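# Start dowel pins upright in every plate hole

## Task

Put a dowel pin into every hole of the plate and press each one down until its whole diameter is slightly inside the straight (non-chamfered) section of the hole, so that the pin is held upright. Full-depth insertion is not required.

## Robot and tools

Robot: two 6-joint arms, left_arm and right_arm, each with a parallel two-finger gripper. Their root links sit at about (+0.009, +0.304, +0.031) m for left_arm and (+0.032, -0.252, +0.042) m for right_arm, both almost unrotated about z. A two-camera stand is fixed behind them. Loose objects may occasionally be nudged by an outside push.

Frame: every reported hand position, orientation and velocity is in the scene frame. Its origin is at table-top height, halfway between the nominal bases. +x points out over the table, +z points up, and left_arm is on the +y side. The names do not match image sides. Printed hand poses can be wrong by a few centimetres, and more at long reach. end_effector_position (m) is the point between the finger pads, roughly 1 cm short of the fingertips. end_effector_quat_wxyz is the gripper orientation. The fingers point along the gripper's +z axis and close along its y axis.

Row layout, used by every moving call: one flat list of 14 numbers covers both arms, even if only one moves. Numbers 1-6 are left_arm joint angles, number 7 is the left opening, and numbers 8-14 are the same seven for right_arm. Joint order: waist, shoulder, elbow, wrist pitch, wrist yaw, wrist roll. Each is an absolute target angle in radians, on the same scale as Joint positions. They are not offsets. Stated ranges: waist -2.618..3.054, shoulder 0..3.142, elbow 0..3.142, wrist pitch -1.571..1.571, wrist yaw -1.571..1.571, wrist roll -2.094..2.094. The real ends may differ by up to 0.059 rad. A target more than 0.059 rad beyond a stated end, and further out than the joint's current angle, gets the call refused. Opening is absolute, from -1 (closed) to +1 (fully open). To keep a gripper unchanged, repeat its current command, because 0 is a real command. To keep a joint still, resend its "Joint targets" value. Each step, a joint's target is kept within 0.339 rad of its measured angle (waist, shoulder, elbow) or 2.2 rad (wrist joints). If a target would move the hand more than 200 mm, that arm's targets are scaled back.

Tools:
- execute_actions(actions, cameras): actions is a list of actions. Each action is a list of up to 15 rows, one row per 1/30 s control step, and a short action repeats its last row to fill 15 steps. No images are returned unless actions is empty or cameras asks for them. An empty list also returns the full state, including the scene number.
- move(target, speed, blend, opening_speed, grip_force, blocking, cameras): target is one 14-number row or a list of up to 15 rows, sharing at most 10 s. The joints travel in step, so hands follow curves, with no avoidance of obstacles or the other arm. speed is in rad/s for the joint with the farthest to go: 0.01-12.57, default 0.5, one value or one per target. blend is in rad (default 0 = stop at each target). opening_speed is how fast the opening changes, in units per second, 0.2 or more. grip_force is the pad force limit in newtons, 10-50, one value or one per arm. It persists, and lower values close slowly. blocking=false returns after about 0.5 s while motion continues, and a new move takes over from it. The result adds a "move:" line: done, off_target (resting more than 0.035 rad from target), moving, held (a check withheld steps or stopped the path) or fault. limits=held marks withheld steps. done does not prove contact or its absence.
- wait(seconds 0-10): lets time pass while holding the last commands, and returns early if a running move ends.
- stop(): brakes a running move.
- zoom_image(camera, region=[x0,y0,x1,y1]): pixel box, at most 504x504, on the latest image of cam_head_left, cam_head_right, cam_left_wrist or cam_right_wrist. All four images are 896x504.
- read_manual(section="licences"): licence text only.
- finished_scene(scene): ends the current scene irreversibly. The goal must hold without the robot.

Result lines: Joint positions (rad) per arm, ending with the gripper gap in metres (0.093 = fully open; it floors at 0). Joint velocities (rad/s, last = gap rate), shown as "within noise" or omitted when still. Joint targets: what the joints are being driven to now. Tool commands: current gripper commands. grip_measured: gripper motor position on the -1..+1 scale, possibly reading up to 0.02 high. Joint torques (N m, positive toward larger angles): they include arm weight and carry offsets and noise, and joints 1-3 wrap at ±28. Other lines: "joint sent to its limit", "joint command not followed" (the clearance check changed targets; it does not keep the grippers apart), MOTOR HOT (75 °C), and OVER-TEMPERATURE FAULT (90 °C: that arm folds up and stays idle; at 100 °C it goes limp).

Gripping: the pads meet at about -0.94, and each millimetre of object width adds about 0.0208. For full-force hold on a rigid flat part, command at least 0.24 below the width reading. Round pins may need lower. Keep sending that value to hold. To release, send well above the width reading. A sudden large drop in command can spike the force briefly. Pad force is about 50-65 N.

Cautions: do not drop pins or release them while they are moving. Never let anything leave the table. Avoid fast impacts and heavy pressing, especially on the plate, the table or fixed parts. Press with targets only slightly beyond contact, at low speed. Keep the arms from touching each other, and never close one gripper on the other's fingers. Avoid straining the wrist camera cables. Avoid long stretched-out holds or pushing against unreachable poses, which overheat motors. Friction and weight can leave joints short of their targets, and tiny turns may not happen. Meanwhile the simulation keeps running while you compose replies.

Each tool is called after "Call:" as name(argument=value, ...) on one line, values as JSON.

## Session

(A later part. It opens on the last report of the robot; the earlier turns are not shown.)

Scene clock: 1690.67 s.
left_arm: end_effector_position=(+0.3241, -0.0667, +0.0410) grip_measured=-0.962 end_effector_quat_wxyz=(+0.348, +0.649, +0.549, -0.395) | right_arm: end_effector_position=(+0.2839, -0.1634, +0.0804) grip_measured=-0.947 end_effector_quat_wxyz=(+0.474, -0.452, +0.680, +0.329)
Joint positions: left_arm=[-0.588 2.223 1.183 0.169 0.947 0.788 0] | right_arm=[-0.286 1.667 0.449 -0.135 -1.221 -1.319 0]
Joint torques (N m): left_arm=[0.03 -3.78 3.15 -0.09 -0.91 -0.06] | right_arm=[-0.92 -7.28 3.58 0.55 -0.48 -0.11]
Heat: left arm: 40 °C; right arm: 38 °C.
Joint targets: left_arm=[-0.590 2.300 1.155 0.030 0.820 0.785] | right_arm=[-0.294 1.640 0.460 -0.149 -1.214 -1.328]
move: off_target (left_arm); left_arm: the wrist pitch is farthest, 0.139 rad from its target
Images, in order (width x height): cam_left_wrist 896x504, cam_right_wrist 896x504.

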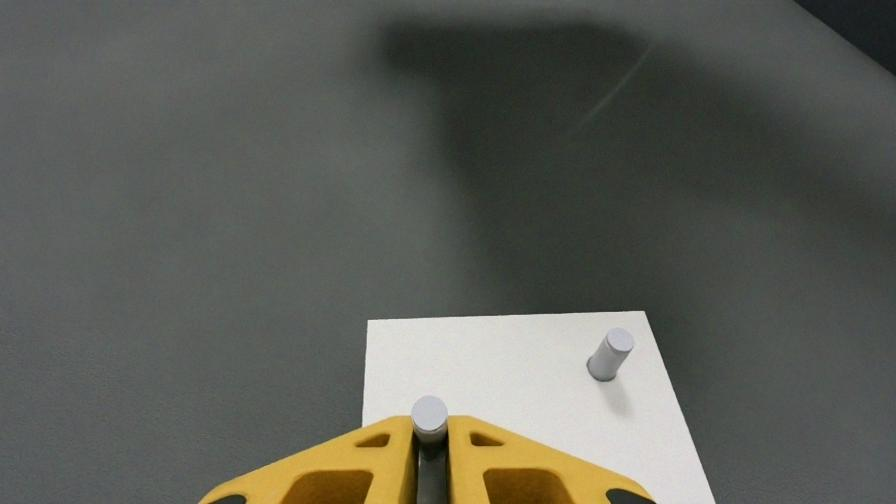

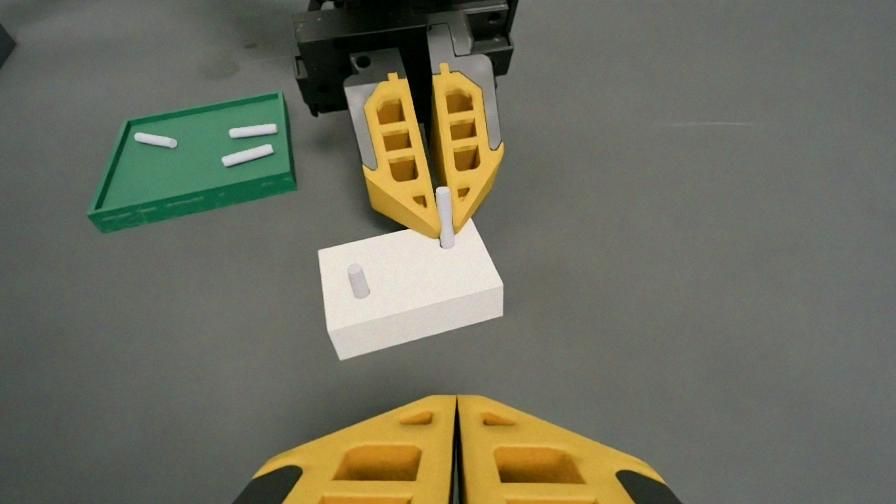

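Call:
move(target=[[-0.59,2.35,1.125,-0.1,0.73,0.785,-1,-0.294,1.64,0.46,-0.149,-1.214,-1.328,-0.95],[-0.575,2.35,1.125,-0.1,0.73,0.785,-1,-0.294,1.64,0.46,-0.149,-1.214,-1.328,-0.95],[-0.605,2.35,1.125,-0.1,0.73,0.785,-1,-0.294,1.64,0.46,-0.149,-1.214,-1.328,-0.95],[-0.59,2.35,1.125,-0.1,0.73,0.74,-1,-0.294,1.64,0.46,-0.149,-1.214,-1.328,-0.95],[-0.59,2.35,1.125,-0.1,0.73,0.83,-1,-0.294,1.64,0.46,-0.149,-1.214,-1.328,-0.95],[-0.59,2.36,1.10,-0.22,0.73,0.785,-1,-0.294,1.64,0.46,-0.149,-1.214,-1.328,-0.95],[-0.59,2.36,1.10,-0.15,0.62,0.785,-1,-0.294,1.64,0.46,-0.149,-1.214,-1.328,-0.95]], speed=0.1, blend=0.004, cameras=["cam_left_wrist","cam_right_wrist"])

Call:
zoom_image(camera="cam_right_wrist", region=[390, 180, 470, 270])

Call:
zoom_image(camera="cam_left_wrist", region=[400, 440, 464, 490])

Scene clock: 1704.93 s.
left_arm: end_effector_position=(+0.3210, -0.0623, +0.0305) grip_measured=-0.962 end_effector_quat_wxyz=(+0.333, +0.649, +0.557, -0.396) | right_arm: end_effector_position=(+0.2839, -0.1634, +0.0804) grip_measured=-0.947 end_effector_quat_wxyz=(+0.474, -0.452, +0.680, +0.329)
Joint positions: left_arm=[-0.584 2.24 1.183 0.14 0.946 0.803 0] | right_arm=[-0.286 1.667 0.449 -0.135 -1.221 -1.319 0]
Joint torques (N m): left_arm=[-0.39 0.03 -2.37 -1.83 -2.82 -0.22] | right_arm=[-0.68 -7.17 3.7 0.54 -0.44 -0.11]
Heat: left arm: 37 °C; right arm: 39 °C.
Joint targets: left_arm=[-0.590 2.360 1.100 -0.150 0.620 0.785] | right_arm=[-0.294 1.640 0.460 -0.149 -1.214 -1.328]
move: off_target (left_arm); left_arm: the wrist yaw is farthest, 0.326 rad from its target
Images, in order (width x height): cam_left_wrist 896x504, cam_right_wrist 896x504.

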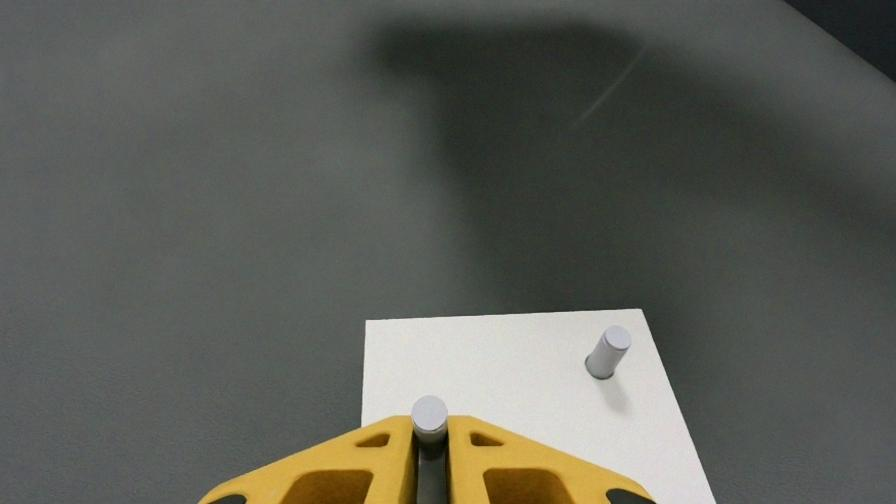

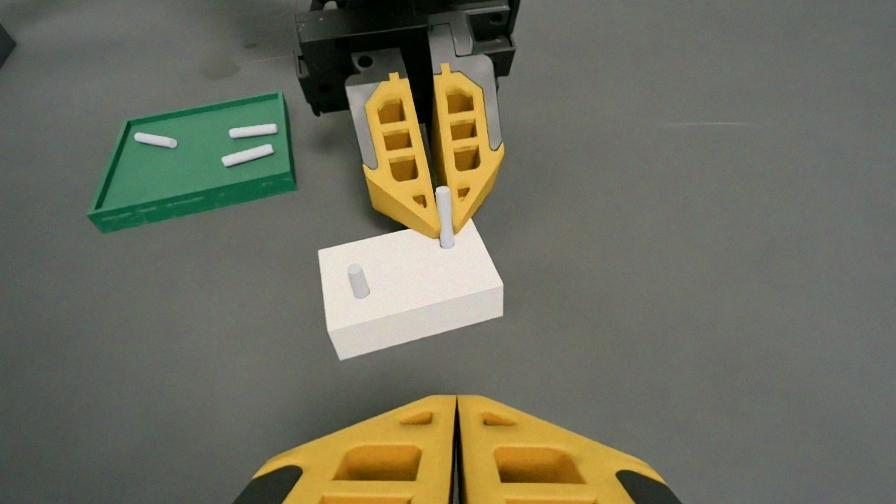

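Scaled by 5.600 from the camera's 896x504 image, which has a finer 1280x720 frame.

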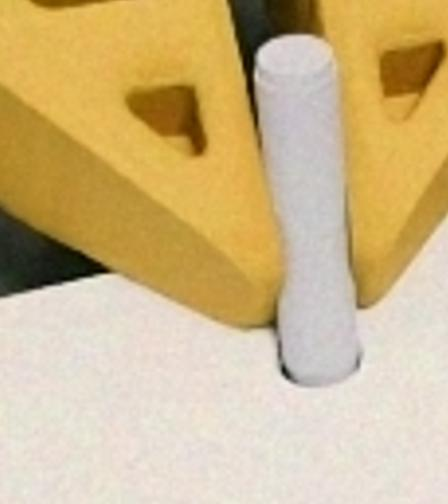

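Scaled by 7.875 from the camera's 896x504 image, which has a finer 1280x720 frame.

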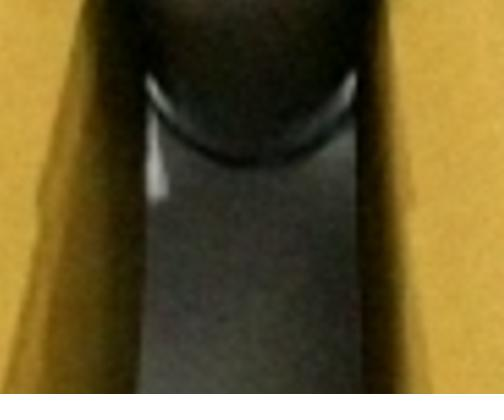

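Call:
move(target=[[-0.588,2.25,1.19,0.10,0.86,0.785,-1,-0.056,1.97,0.54,0.585,-1.397,-0.862,-0.95],[-0.588,2.216,1.20,0.19,0.93,0.785,-1,0.045,2.048,0.465,0.98,-1.315,-0.57,-0.95],[-0.588,2.216,1.20,0.19,0.93,0.785,-1,0.119,2.14,0.447,1.26,-1.25,-0.411,-0.95],[-0.588,2.216,1.20,0.19,0.93,0.785,-1,0.127,2.187,0.434,1.325,-1.244,-0.402,-0.95]], speed=0.3, blend=[0.04,0.03,0.01,0], cameras=["cam_left_wrist"])

Call:
zoom_image(camera="cam_left_wrist", region=[370, 340, 500, 500])

Scene clock: 1742.73 s.
left_arm: end_effector_position=(+0.3274, -0.0694, +0.0465) grip_measured=-0.962 end_effector_quat_wxyz=(+0.360, +0.652, +0.535, -0.400) | right_arm: end_effector_position=(+0.3174, -0.0597, +0.0691) grip_measured=-0.947 end_effector_quat_wxyz=(+0.506, -0.481, +0.578, +0.423)
Joint positions: left_arm=[-0.584 2.23 1.195 0.192 0.972 0.794 0] | right_arm=[0.119 2.171 0.442 1.299 -1.255 -0.409 0]
Joint torques (N m): left_arm=[-0.2 -11.84 6.56 1.47 -0.09 -0.14] | right_arm=[0.61 -5.97 0.43 1.76 -0.07 0.07]
Motor temperatures (°C): left_arm=[24 35 32 34 38 24 34] | right_arm=[26 39 32 34 28 26 24]
Heat: left arm: 38 °C; right arm: 39 °C.
Joint targets: left_arm=[-0.588 2.216 1.200 0.190 0.930 0.785] | right_arm=[0.127 2.187 0.434 1.325 -1.244 -0.402]
move: off_target (left_arm); left_arm: the wrist yaw is farthest, 0.042 rad from its target
Images, in order (width x height): cam_left_wrist 896x504.

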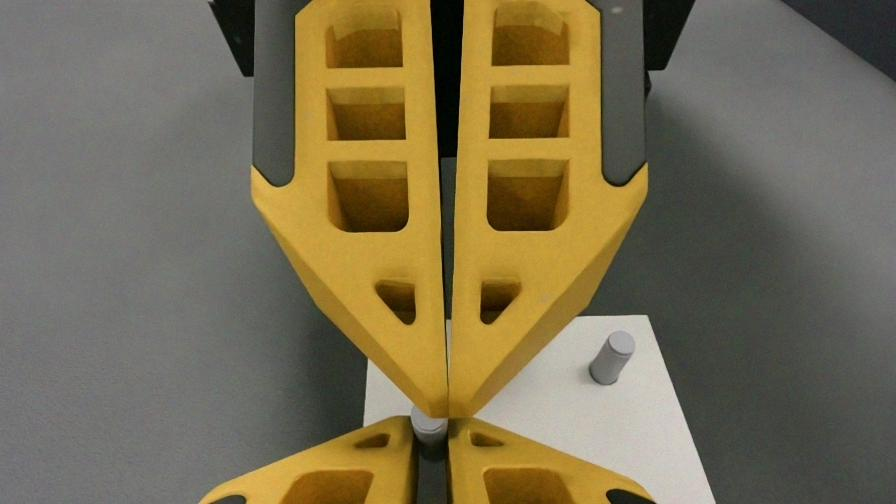

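Scaled by 3.150 from the camera's 896x504 image, which has a finer 1280x720 frame.

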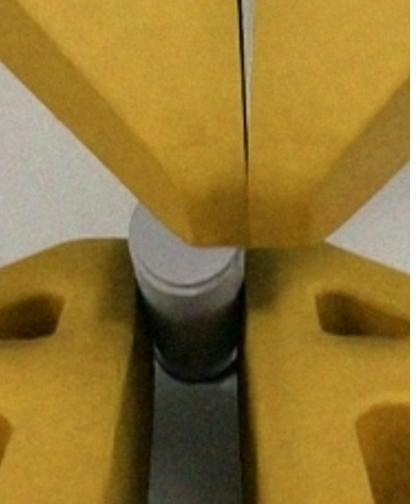

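Call:
move(target=[[-0.588,2.216,1.20,0.19,0.93,0.785,-1,0.119,2.14,0.45,1.27,-1.25,-0.411,-0.95],[-0.588,2.216,1.20,0.19,0.93,0.785,-1,0.119,2.20,0.475,1.325,-1.249,-0.407,-0.95],[-0.588,2.216,1.20,0.19,0.93,0.785,-1,0.119,2.30,0.45,1.17,-1.12,-0.407,-0.95]], speed=0.1, grip_force=[10, 50], cameras=["cam_left_wrist"])

Call:
zoom_image(camera="cam_left_wrist", region=[370, 340, 500, 500])

Scene clock: 1756.83 s.
left_arm: end_effector_position=(+0.3275, -0.0695, +0.0465) grip_measured=-0.871 end_effector_quat_wxyz=(+0.360, +0.652, +0.535, -0.400) | right_arm: end_effector_position=(+0.3192, -0.0590, +0.0620) grip_measured=-0.947 end_effector_quat_wxyz=(+0.509, -0.485, +0.571, +0.424)
Joint positions: left_arm=[-0.584 2.23 1.195 0.192 0.972 0.794 0.003] | right_arm=[0.119 2.228 0.461 1.352 -1.266 -0.409 0]
Joint torques (N m): left_arm=[-0.21 -11.88 6.54 1.49 -0.09 -0.13] | right_arm=[-0.13 -1.14 0.06 -0.11 1.09 0.05]
Heat: left arm: 38 °C; right arm: 39 °C.
Joint targets: left_arm=[-0.588 2.216 1.200 0.190 0.930 0.785] | right_arm=[0.119 2.300 0.450 1.170 -1.120 -0.407]
grip_force (N): 10, 50
move: off_target (left_arm, right_arm); left_arm: the wrist yaw is farthest, 0.042 rad from its target; right_arm: the wrist pitch is farthest, 0.182 rad from its target
Images, in order (width x height): cam_left_wrist 896x504.

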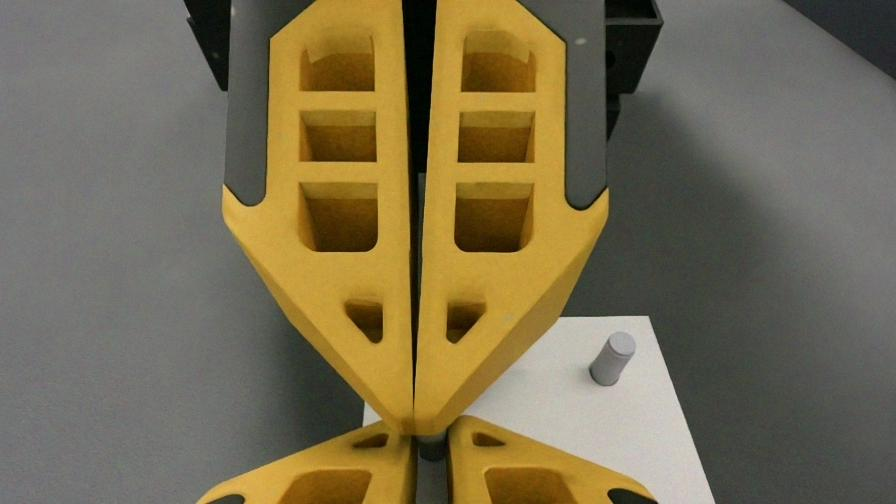

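Scaled by 3.150 from the camera's 896x504 image, which has a finer 1280x720 frame.

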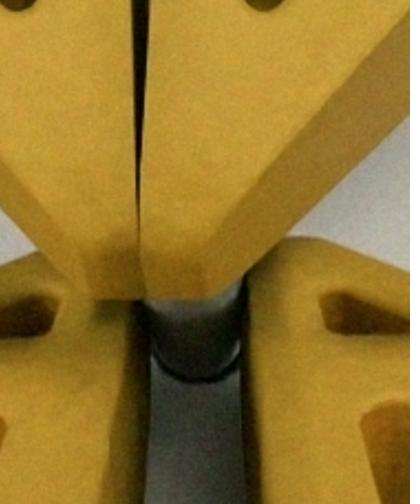

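Call:
move(target=[[-0.588,2.216,1.20,0.19,0.93,0.785,-1,0.112,2.15,0.455,1.25,-1.25,-0.415,-0.95],[-0.588,2.216,1.20,0.19,0.93,0.785,-1,0.105,2.19,0.447,1.31,-1.257,-0.42,-0.95]], speed=0.1, cameras=["cam_left_wrist"])

Call:
zoom_image(camera="cam_left_wrist", region=[370, 340, 500, 500])

Scene clock: 1764.20 s.
left_arm: end_effector_position=(+0.3275, -0.0695, +0.0465) grip_measured=-0.871 end_effector_quat_wxyz=(+0.360, +0.652, +0.535, -0.400) | right_arm: end_effector_position=(+0.3227, -0.0611, +0.0671) grip_measured=-0.947 end_effector_quat_wxyz=(+0.506, -0.478, +0.581, +0.423)
Joint positions: left_arm=[-0.584 2.23 1.195 0.192 0.972 0.794 0.003] | right_arm=[0.113 2.182 0.461 1.285 -1.255 -0.409 0]
Joint torques (N m): left_arm=[-0.17 -11.9 6.53 1.48 -0.09 -0.11] | right_arm=[-0.7 -6.87 0.16 1.83 -0.27 -0.1]
Motor temperatures (°C): left_arm=[24 40 32 35 33 24 33] | right_arm=[26 38 31 35 28 26 24]
Heat: left arm: 40 °C; right arm: 38 °C.
Joint targets: left_arm=[-0.588 2.216 1.200 0.190 0.930 0.785] | right_arm=[0.105 2.190 0.447 1.310 -1.257 -0.420]
grip_force (N): 10, 50
move: off_target (left_arm); left_arm: the wrist yaw is farthest, 0.042 rad from its target
Images, in order (width x height): cam_left_wrist 896x504.

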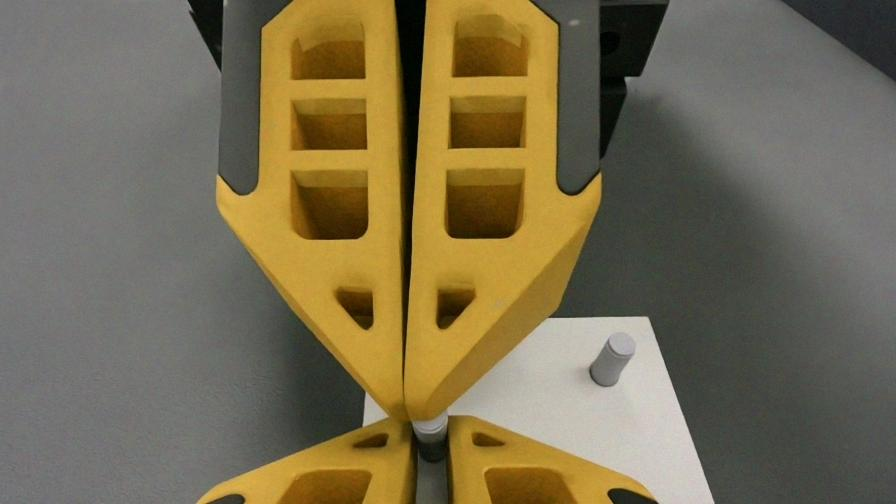

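Scaled by 3.150 from the camera's 896x504 image, which has a finer 1280x720 frame.

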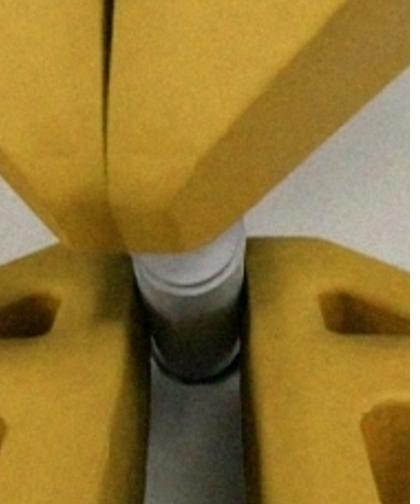

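Call:
move(target=[[-0.588,2.216,1.20,0.19,0.93,0.785,-1,0.105,2.16,0.434,1.31,-1.257,-0.42,-0.95],[-0.588,2.216,1.20,0.19,0.93,0.785,-1,0.107,2.20,0.434,1.31,-1.24,-0.42,-0.95],[-0.588,2.216,1.20,0.19,0.93,0.785,-1,0.107,2.275,0.415,1.17,-1.12,-0.42,-0.95]], speed=0.1, cameras=["cam_left_wrist"])

Call:
zoom_image(camera="cam_left_wrist", region=[370, 340, 500, 500])

Scene clock: 1772.40 s.
left_arm: end_effector_position=(+0.3275, -0.0695, +0.0465) grip_measured=-0.871 end_effector_quat_wxyz=(+0.360, +0.652, +0.535, -0.400) | right_arm: end_effector_position=(+0.3170, -0.0621, +0.0617) grip_measured=-0.947 end_effector_quat_wxyz=(+0.506, -0.477, +0.582, +0.421)
Joint positions: left_arm=[-0.584 2.23 1.195 0.192 0.972 0.794 0.003] | right_arm=[0.112 2.209 0.439 1.334 -1.252 -0.41 0]
Joint torques (N m): left_arm=[-0.23 -11.85 6.56 1.48 -0.09 -0.13] | right_arm=[-0.43 -1.58 -1.44 0.07 0.93 -0.14]
Heat: left arm: 41 °C; right arm: 38 °C.
Joint targets: left_arm=[-0.588 2.216 1.200 0.190 0.930 0.785] | right_arm=[0.107 2.275 0.415 1.170 -1.120 -0.420]
grip_force (N): 10, 50
move: off_target (left_arm, right_arm); left_arm: the wrist yaw is farthest, 0.042 rad from its target; right_arm: the wrist pitch is farthest, 0.164 rad from its target
Images, in order (width x height): cam_left_wrist 896x504.

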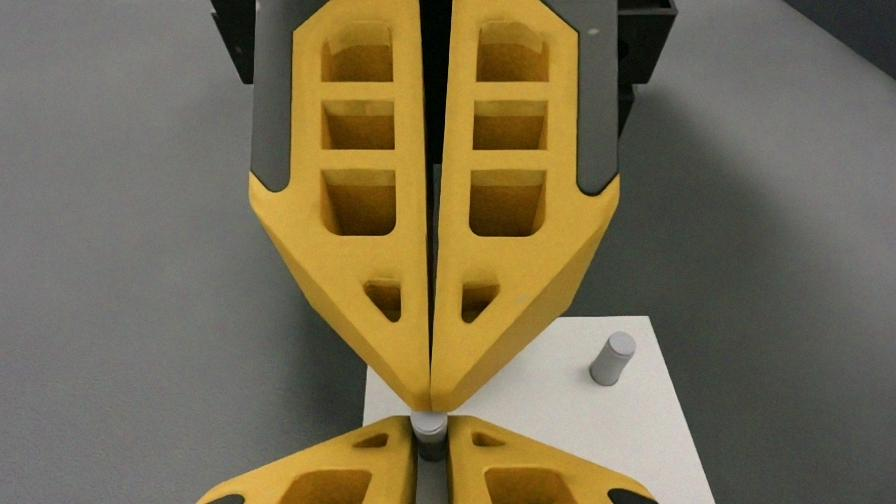

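Scaled by 3.150 from the camera's 896x504 image, which has a finer 1280x720 frame.

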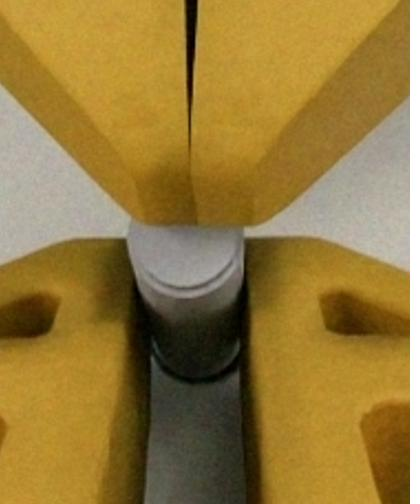

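Call:
move(target=[[-0.601,2.163,1.20,0.127,0.898,0.76,-1,0.107,2.285,0.413,1.16,-1.11,-0.42,-0.95]], speed=0.04, cameras=["cam_left_wrist"])

Call:
zoom_image(camera="cam_left_wrist", region=[370, 340, 500, 500])

Scene clock: 1782.60 s.
left_arm: end_effector_position=(+0.3270, -0.0703, +0.0478) grip_measured=-0.871 end_effector_quat_wxyz=(+0.350, +0.650, +0.553, -0.386) | right_arm: end_effector_position=(+0.3176, -0.0632, +0.0613) grip_measured=-0.947 end_effector_quat_wxyz=(+0.508, -0.477, +0.582, +0.420)
Joint positions: left_arm=[-0.596 2.206 1.195 0.153 0.921 0.777 0.003] | right_arm=[0.108 2.214 0.439 1.342 -1.253 -0.41 0]
Joint torques (N m): left_arm=[-0.27 -14.35 6.71 1.2 0.08 -0.19] | right_arm=[-0.21 -1.17 -1.09 -0.11 1.01 -0.11]
Heat: left arm: 42 °C; right arm: 36 °C.
Joint targets: left_arm=[-0.601 2.163 1.200 0.127 0.898 0.760] | right_arm=[0.107 2.285 0.413 1.160 -1.110 -0.420]
grip_force (N): 10, 50
move: off_target (left_arm, right_arm); left_arm: the shoulder is farthest, 0.043 rad from its target; right_arm: the wrist pitch is farthest, 0.182 rad from its target
Images, in order (width x height): cam_left_wrist 896x504.

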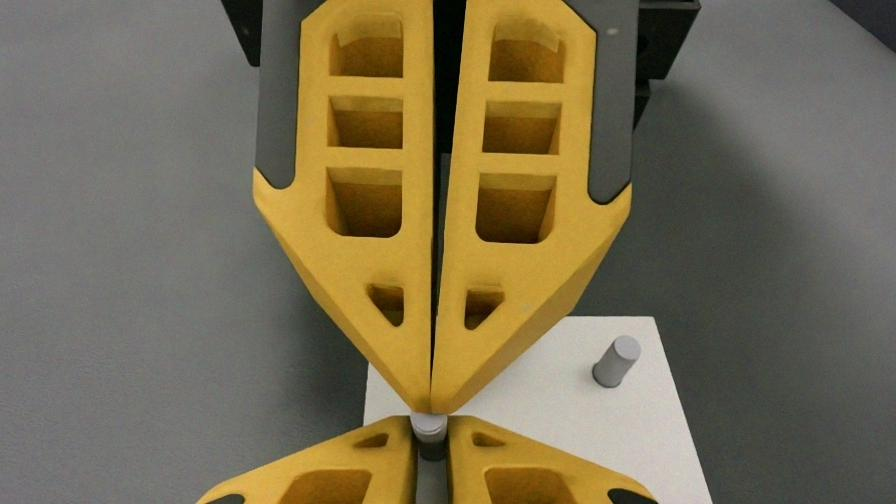

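Scaled by 3.150 from the camera's 896x504 image, which has a finer 1280x720 frame.

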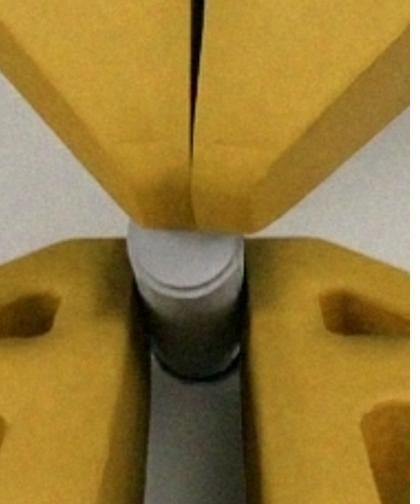

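Call:
move(target=[[-0.601,2.135,1.20,0.11,0.892,0.76,-1,0.107,2.295,0.41,1.13,-1.09,-0.42,-0.95]], speed=0.04, cameras=["cam_left_wrist"])

Call:
zoom_image(camera="cam_left_wrist", region=[370, 340, 500, 500])

Scene clock: 1787.50 s.
left_arm: end_effector_position=(+0.3280, -0.0696, +0.0486) grip_measured=-0.871 end_effector_quat_wxyz=(+0.347, +0.650, +0.562, -0.375) | right_arm: end_effector_position=(+0.3168, -0.0633, +0.0603) grip_measured=-0.947 end_effector_quat_wxyz=(+0.506, -0.476, +0.582, +0.422)
Joint positions: left_arm=[-0.6 2.192 1.195 0.131 0.892 0.774 0.003] | right_arm=[0.108 2.219 0.439 1.342 -1.257 -0.41 0]
Joint torques (N m): left_arm=[0.17 -15.58 6.75 1.27 0.3 -0.17] | right_arm=[-0.24 -0.9 -1.37 -0.44 1.22 -0.15]
Motor temperatures (°C): left_arm=[24 45 33 35 31 24 32] | right_arm=[26 35 30 34 29 26 24]
Heat: left arm: 45 °C; right arm: 35 °C.
Joint targets: left_arm=[-0.601 2.135 1.200 0.110 0.892 0.760] | right_arm=[0.107 2.295 0.410 1.130 -1.090 -0.420]
grip_force (N): 10, 50
move: off_target (left_arm, right_arm); left_arm: the shoulder is farthest, 0.057 rad from its target; right_arm: the wrist pitch is farthest, 0.212 rad from its target
Images, in order (width x height): cam_left_wrist 896x504.

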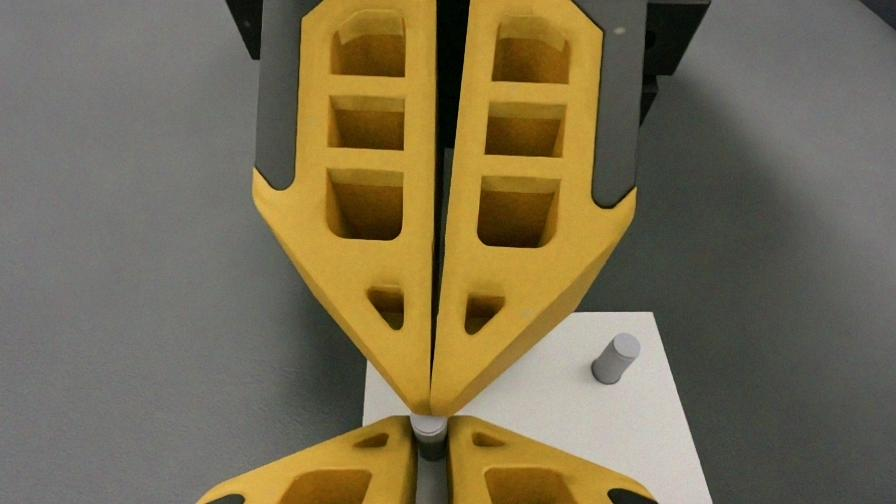

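Scaled by 3.150 from the camera's 896x504 image, which has a finer 1280x720 frame.

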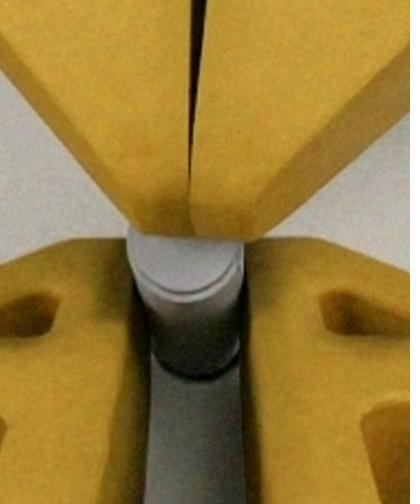

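Call:
move(target=[[-0.601,2.095,1.20,0.09,0.88,0.76,-1,0.105,2.325,0.40,1.08,-1.05,-0.42,-0.95]], speed=0.04, cameras=["cam_left_wrist"])

Call:
zoom_image(camera="cam_left_wrist", region=[370, 340, 500, 500])

Scene clock: 1793.00 s.
left_arm: end_effector_position=(+0.3284, -0.0690, +0.0499) grip_measured=-0.870 end_effector_quat_wxyz=(+0.342, +0.652, +0.573, -0.359) | right_arm: end_effector_position=(+0.3152, -0.0635, +0.0573) grip_measured=-0.947 end_effector_quat_wxyz=(+0.504, -0.475, +0.584, +0.423)
Joint positions: left_arm=[-0.608 2.172 1.195 0.1 0.85 0.774 0.003] | right_arm=[0.108 2.232 0.436 1.352 -1.256 -0.41 0]
Joint torques (N m): left_arm=[0.87 -17.28 6.84 1.39 0.59 -0.16] | right_arm=[-0.25 0.84 -1.94 -0.93 1.61 -0.1]
Heat: left arm: 46 °C; right arm: 34 °C.
Joint targets: left_arm=[-0.601 2.095 1.200 0.090 0.880 0.760] | right_arm=[0.105 2.325 0.400 1.080 -1.050 -0.420]
grip_force (N): 10, 50
move: off_target (left_arm, right_arm); left_arm: the shoulder is farthest, 0.077 rad from its target; right_arm: the wrist pitch is farthest, 0.272 rad from its target
Images, in order (width x height): cam_left_wrist 896x504.

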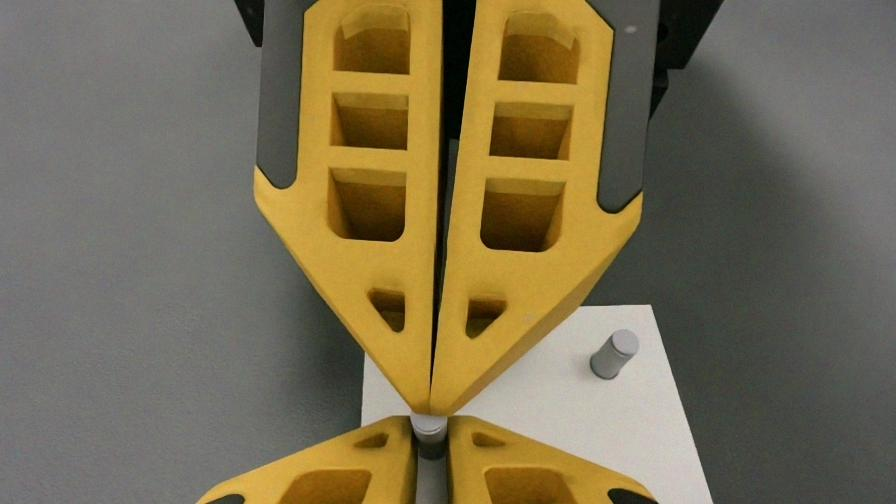

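Scaled by 3.150 from the camera's 896x504 image, which has a finer 1280x720 frame.

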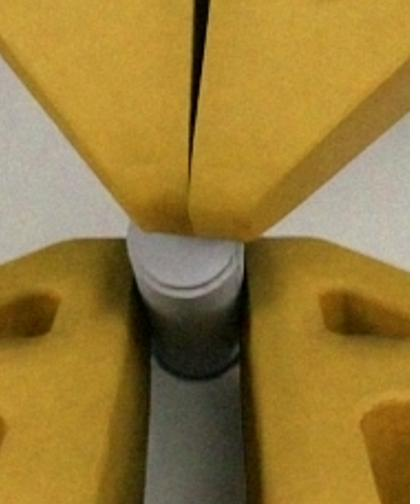

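Call:
move(target=[[-0.601,2.15,1.20,0.11,0.87,0.76,-1,0.107,2.275,0.415,1.19,-1.14,-0.42,-0.95],[-0.601,2.15,1.20,0.11,0.87,0.76,-0.80,0.107,2.275,0.415,1.19,-1.14,-0.42,-0.95]], speed=0.05, opening_speed=0.2, cameras=["cam_left_wrist"])

Call:
zoom_image(camera="cam_left_wrist", region=[370, 340, 500, 500])

Scene clock: 1803.07 s.
left_arm: end_effector_position=(+0.3279, -0.0686, +0.0496) grip_measured=-0.802 end_effector_quat_wxyz=(+0.340, +0.650, +0.576, -0.361) | right_arm: end_effector_position=(+0.3170, -0.0652, +0.0496) grip_measured=-0.947 end_effector_quat_wxyz=(+0.496, -0.464, +0.603, +0.418)
Joint positions: left_arm=[-0.608 2.172 1.195 0.096 0.851 0.769 0.007] | right_arm=[0.108 2.238 0.433 1.324 -1.222 -0.412 0]
Joint torques (N m): left_arm=[0.81 -12.36 6.86 1.66 0.47 -0.11] | right_arm=[-0.06 -4.21 -0.79 0.31 0.51 -0.1]
Motor temperatures (°C): left_arm=[24 51 33 35 31 24 32] | right_arm=[26 33 30 34 31 26 24]
Heat: left arm: 51 °C; right arm: 34 °C.
Joint targets: left_arm=[-0.601 2.150 1.200 0.110 0.870 0.760] | right_arm=[0.107 2.275 0.415 1.190 -1.140 -0.420]
grip_force (N): 10, 50
move: off_target (right_arm); right_arm: the wrist pitch is farthest, 0.134 rad from its target
Images, in order (width x height): cam_left_wrist 896x504.

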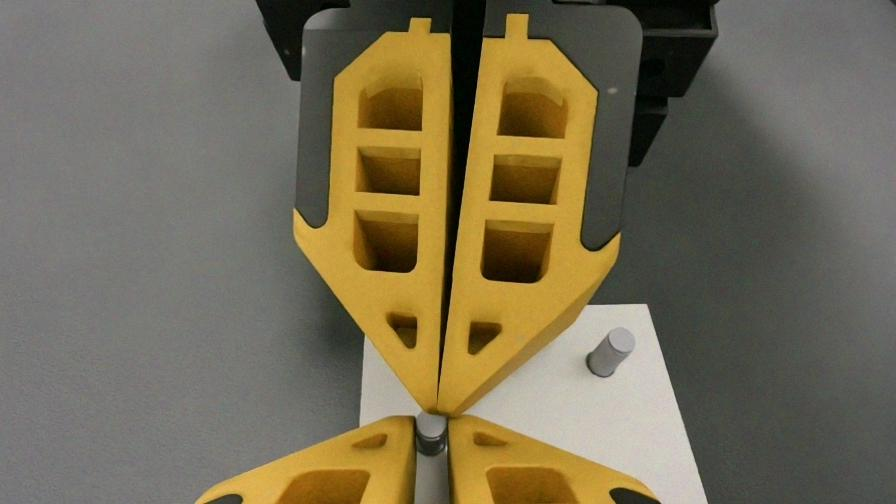

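Scaled by 3.150 from the camera's 896x504 image, which has a finer 1280x720 frame.

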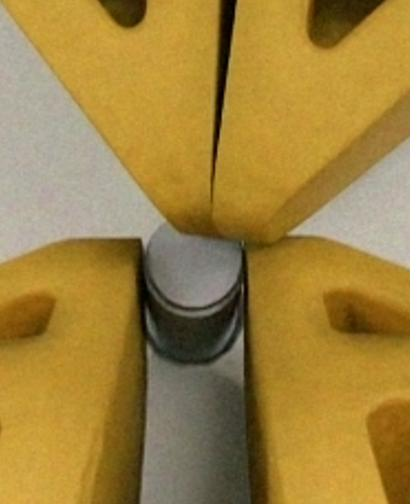

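Call:
move(target=[[-0.601,2.15,1.20,0.11,0.87,0.76,-0.78,0.105,2.15,0.43,1.25,-1.25,-0.42,-0.95],[-0.601,2.15,1.20,0.11,0.87,0.76,-0.78,0.045,2.04,0.465,0.98,-1.315,-0.57,-0.95],[-0.601,2.15,1.20,0.11,0.87,0.76,-0.78,-0.294,1.64,0.46,-0.149,-1.214,-1.328,-0.95]], speed=0.4, blend=[0.01,0.05,0], cameras=["cam_left_wrist","cam_right_wrist"])

Call:
zoom_image(camera="cam_right_wrist", region=[380, 170, 480, 280])

Call:
zoom_image(camera="cam_left_wrist", region=[370, 340, 500, 500])

Scene clock: 1813.23 s.
left_arm: end_effector_position=(+0.3279, -0.0684, +0.0499) grip_measured=-0.782 end_effector_quat_wxyz=(+0.340, +0.650, +0.575, -0.363) | right_arm: end_effector_position=(+0.2838, -0.1634, +0.0804) grip_measured=-0.947 end_effector_quat_wxyz=(+0.474, -0.452, +0.680, +0.329)
Joint positions: left_arm=[-0.607 2.172 1.195 0.096 0.854 0.769 0.008] | right_arm=[-0.286 1.667 0.449 -0.135 -1.222 -1.318 0]
Joint torques (N m): left_arm=[0.75 -12.37 6.79 1.67 0.45 -0.12] | right_arm=[-0.79 -7.04 3.62 0.56 -0.53 -0.07]
Heat: left arm: 51 °C; right arm: 35 °C.
Joint targets: left_arm=[-0.601 2.150 1.200 0.110 0.870 0.760] | right_arm=[-0.294 1.640 0.460 -0.149 -1.214 -1.328]
grip_force (N): 10, 50
move: done; blend cut to 0 rad at target 1
Images, in order (width x height): cam_left_wrist 896x504, cam_right_wrist 896x504.

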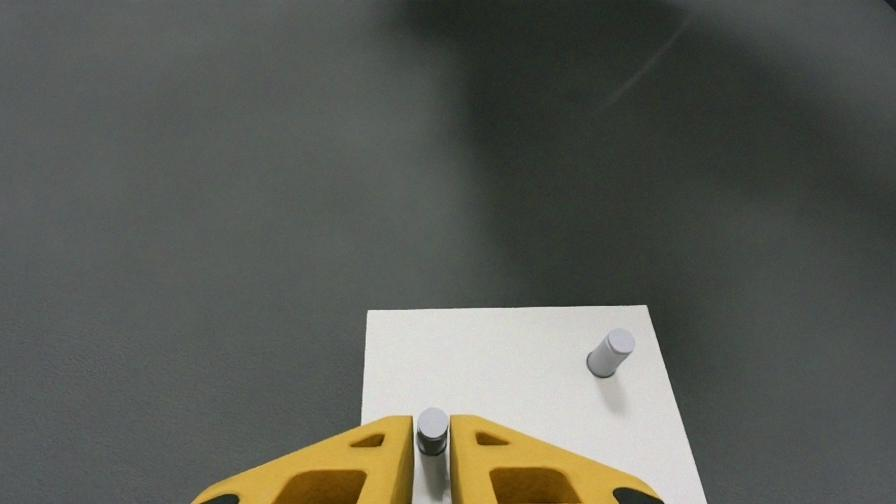

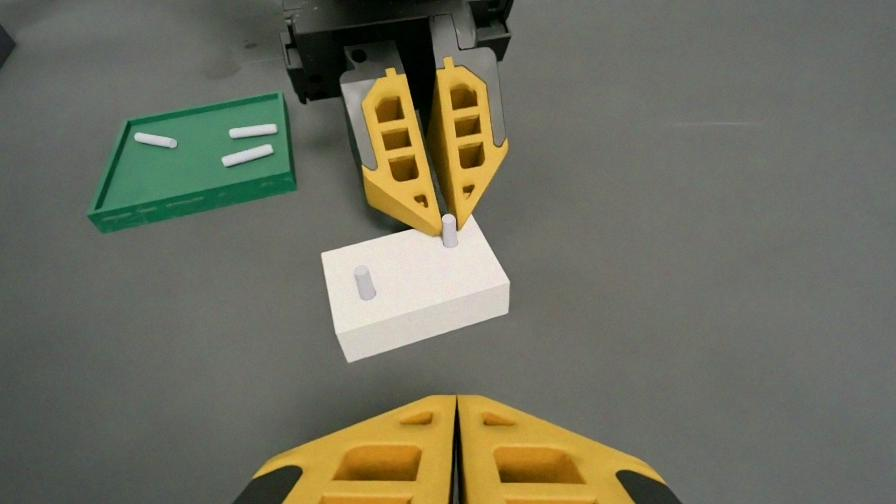

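Scaled by 4.582 from the camera's 896x504 image, which has a finer 1280x720 frame.

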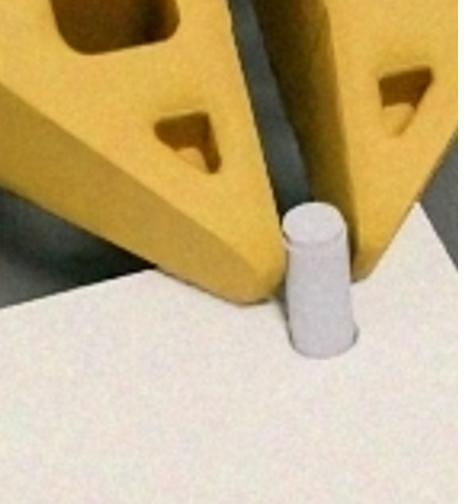

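Scaled by 3.150 from the camera's 896x504 image, which has a finer 1280x720 frame.

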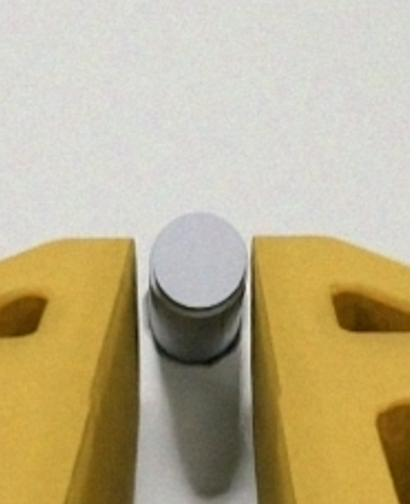

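Inserted deep. Open the left gripper a bit and back away along the tool direction.

Call:
move(target=[[-0.601,2.15,1.20,0.11,0.87,0.76,-0.60,-0.294,1.64,0.46,-0.149,-1.214,-1.328,-0.95],[-0.601,2.10,1.20,0.04,0.87,0.76,-0.60,-0.294,1.64,0.46,-0.149,-1.214,-1.328,-0.95],[-0.59,1.9,1.22,-0.10,0.87,0.76,-0.60,-0.294,1.64,0.46,-0.149,-1.214,-1.328,-0.95]], speed=0.25, opening_speed=0.3, cameras=["cam_left_wrist","cam_right_wrist"])

Call:
zoom_image(camera="cam_right_wrist", region=[300, 180, 520, 370])

Scene clock: 1821.13 s.
left_arm: end_effector_position=(+0.3196, -0.0566, +0.1313) grip_measured=-0.602 end_effector_quat_wxyz=(+0.358, +0.649, +0.569, -0.357) | right_arm: end_effector_position=(+0.2837, -0.1634, +0.0803) grip_measured=-0.947 end_effector_quat_wxyz=(+0.474, -0.452, +0.680, +0.329)
Joint positions: left_arm=[-0.596 1.938 1.195 -0.098 0.856 0.769 0.016] | right_arm=[-0.286 1.667 0.449 -0.135 -1.221 -1.319 0]
Joint torques (N m): left_arm=[0.73 -12.93 9.72 1.57 0.42 -0.11] | right_arm=[-0.62 -7.24 3.43 0.46 -0.43 -0.11]
Heat: left arm: 51 °C; right arm: 36 °C.
Joint targets: left_arm=[-0.590 1.900 1.220 -0.100 0.870 0.760] | right_arm=[-0.294 1.640 0.460 -0.149 -1.214 -1.328]
grip_force (N): 10, 50
move: off_target (left_arm); left_arm: the shoulder is farthest, 0.038 rad from its target
Images, in order (width x height): cam_left_wrist 896x504, cam_right_wrist 896x504.

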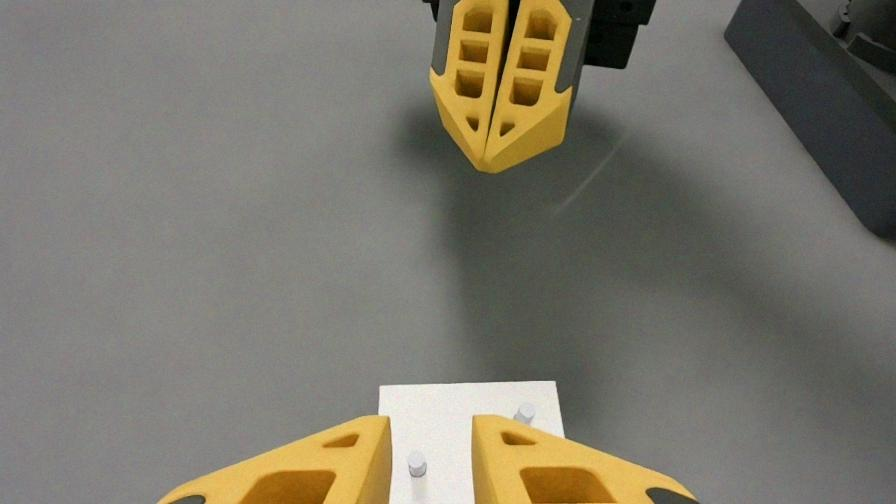

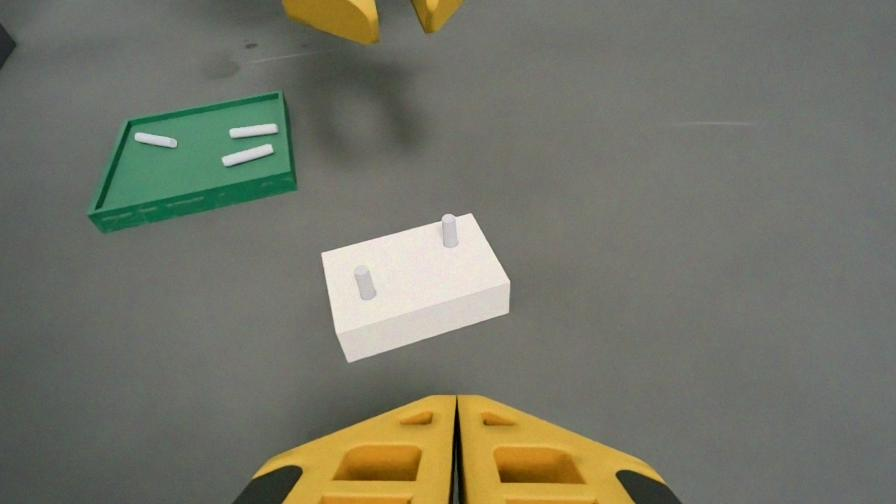

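Scaled by 2.291 from the camera's 896x504 image, which has a finer 1280x720 frame.

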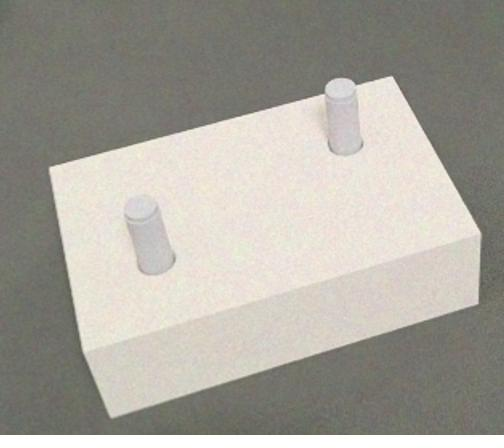

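Both stand.

Call:
finished_scene(scene=1)

The scene is finished: the task was done.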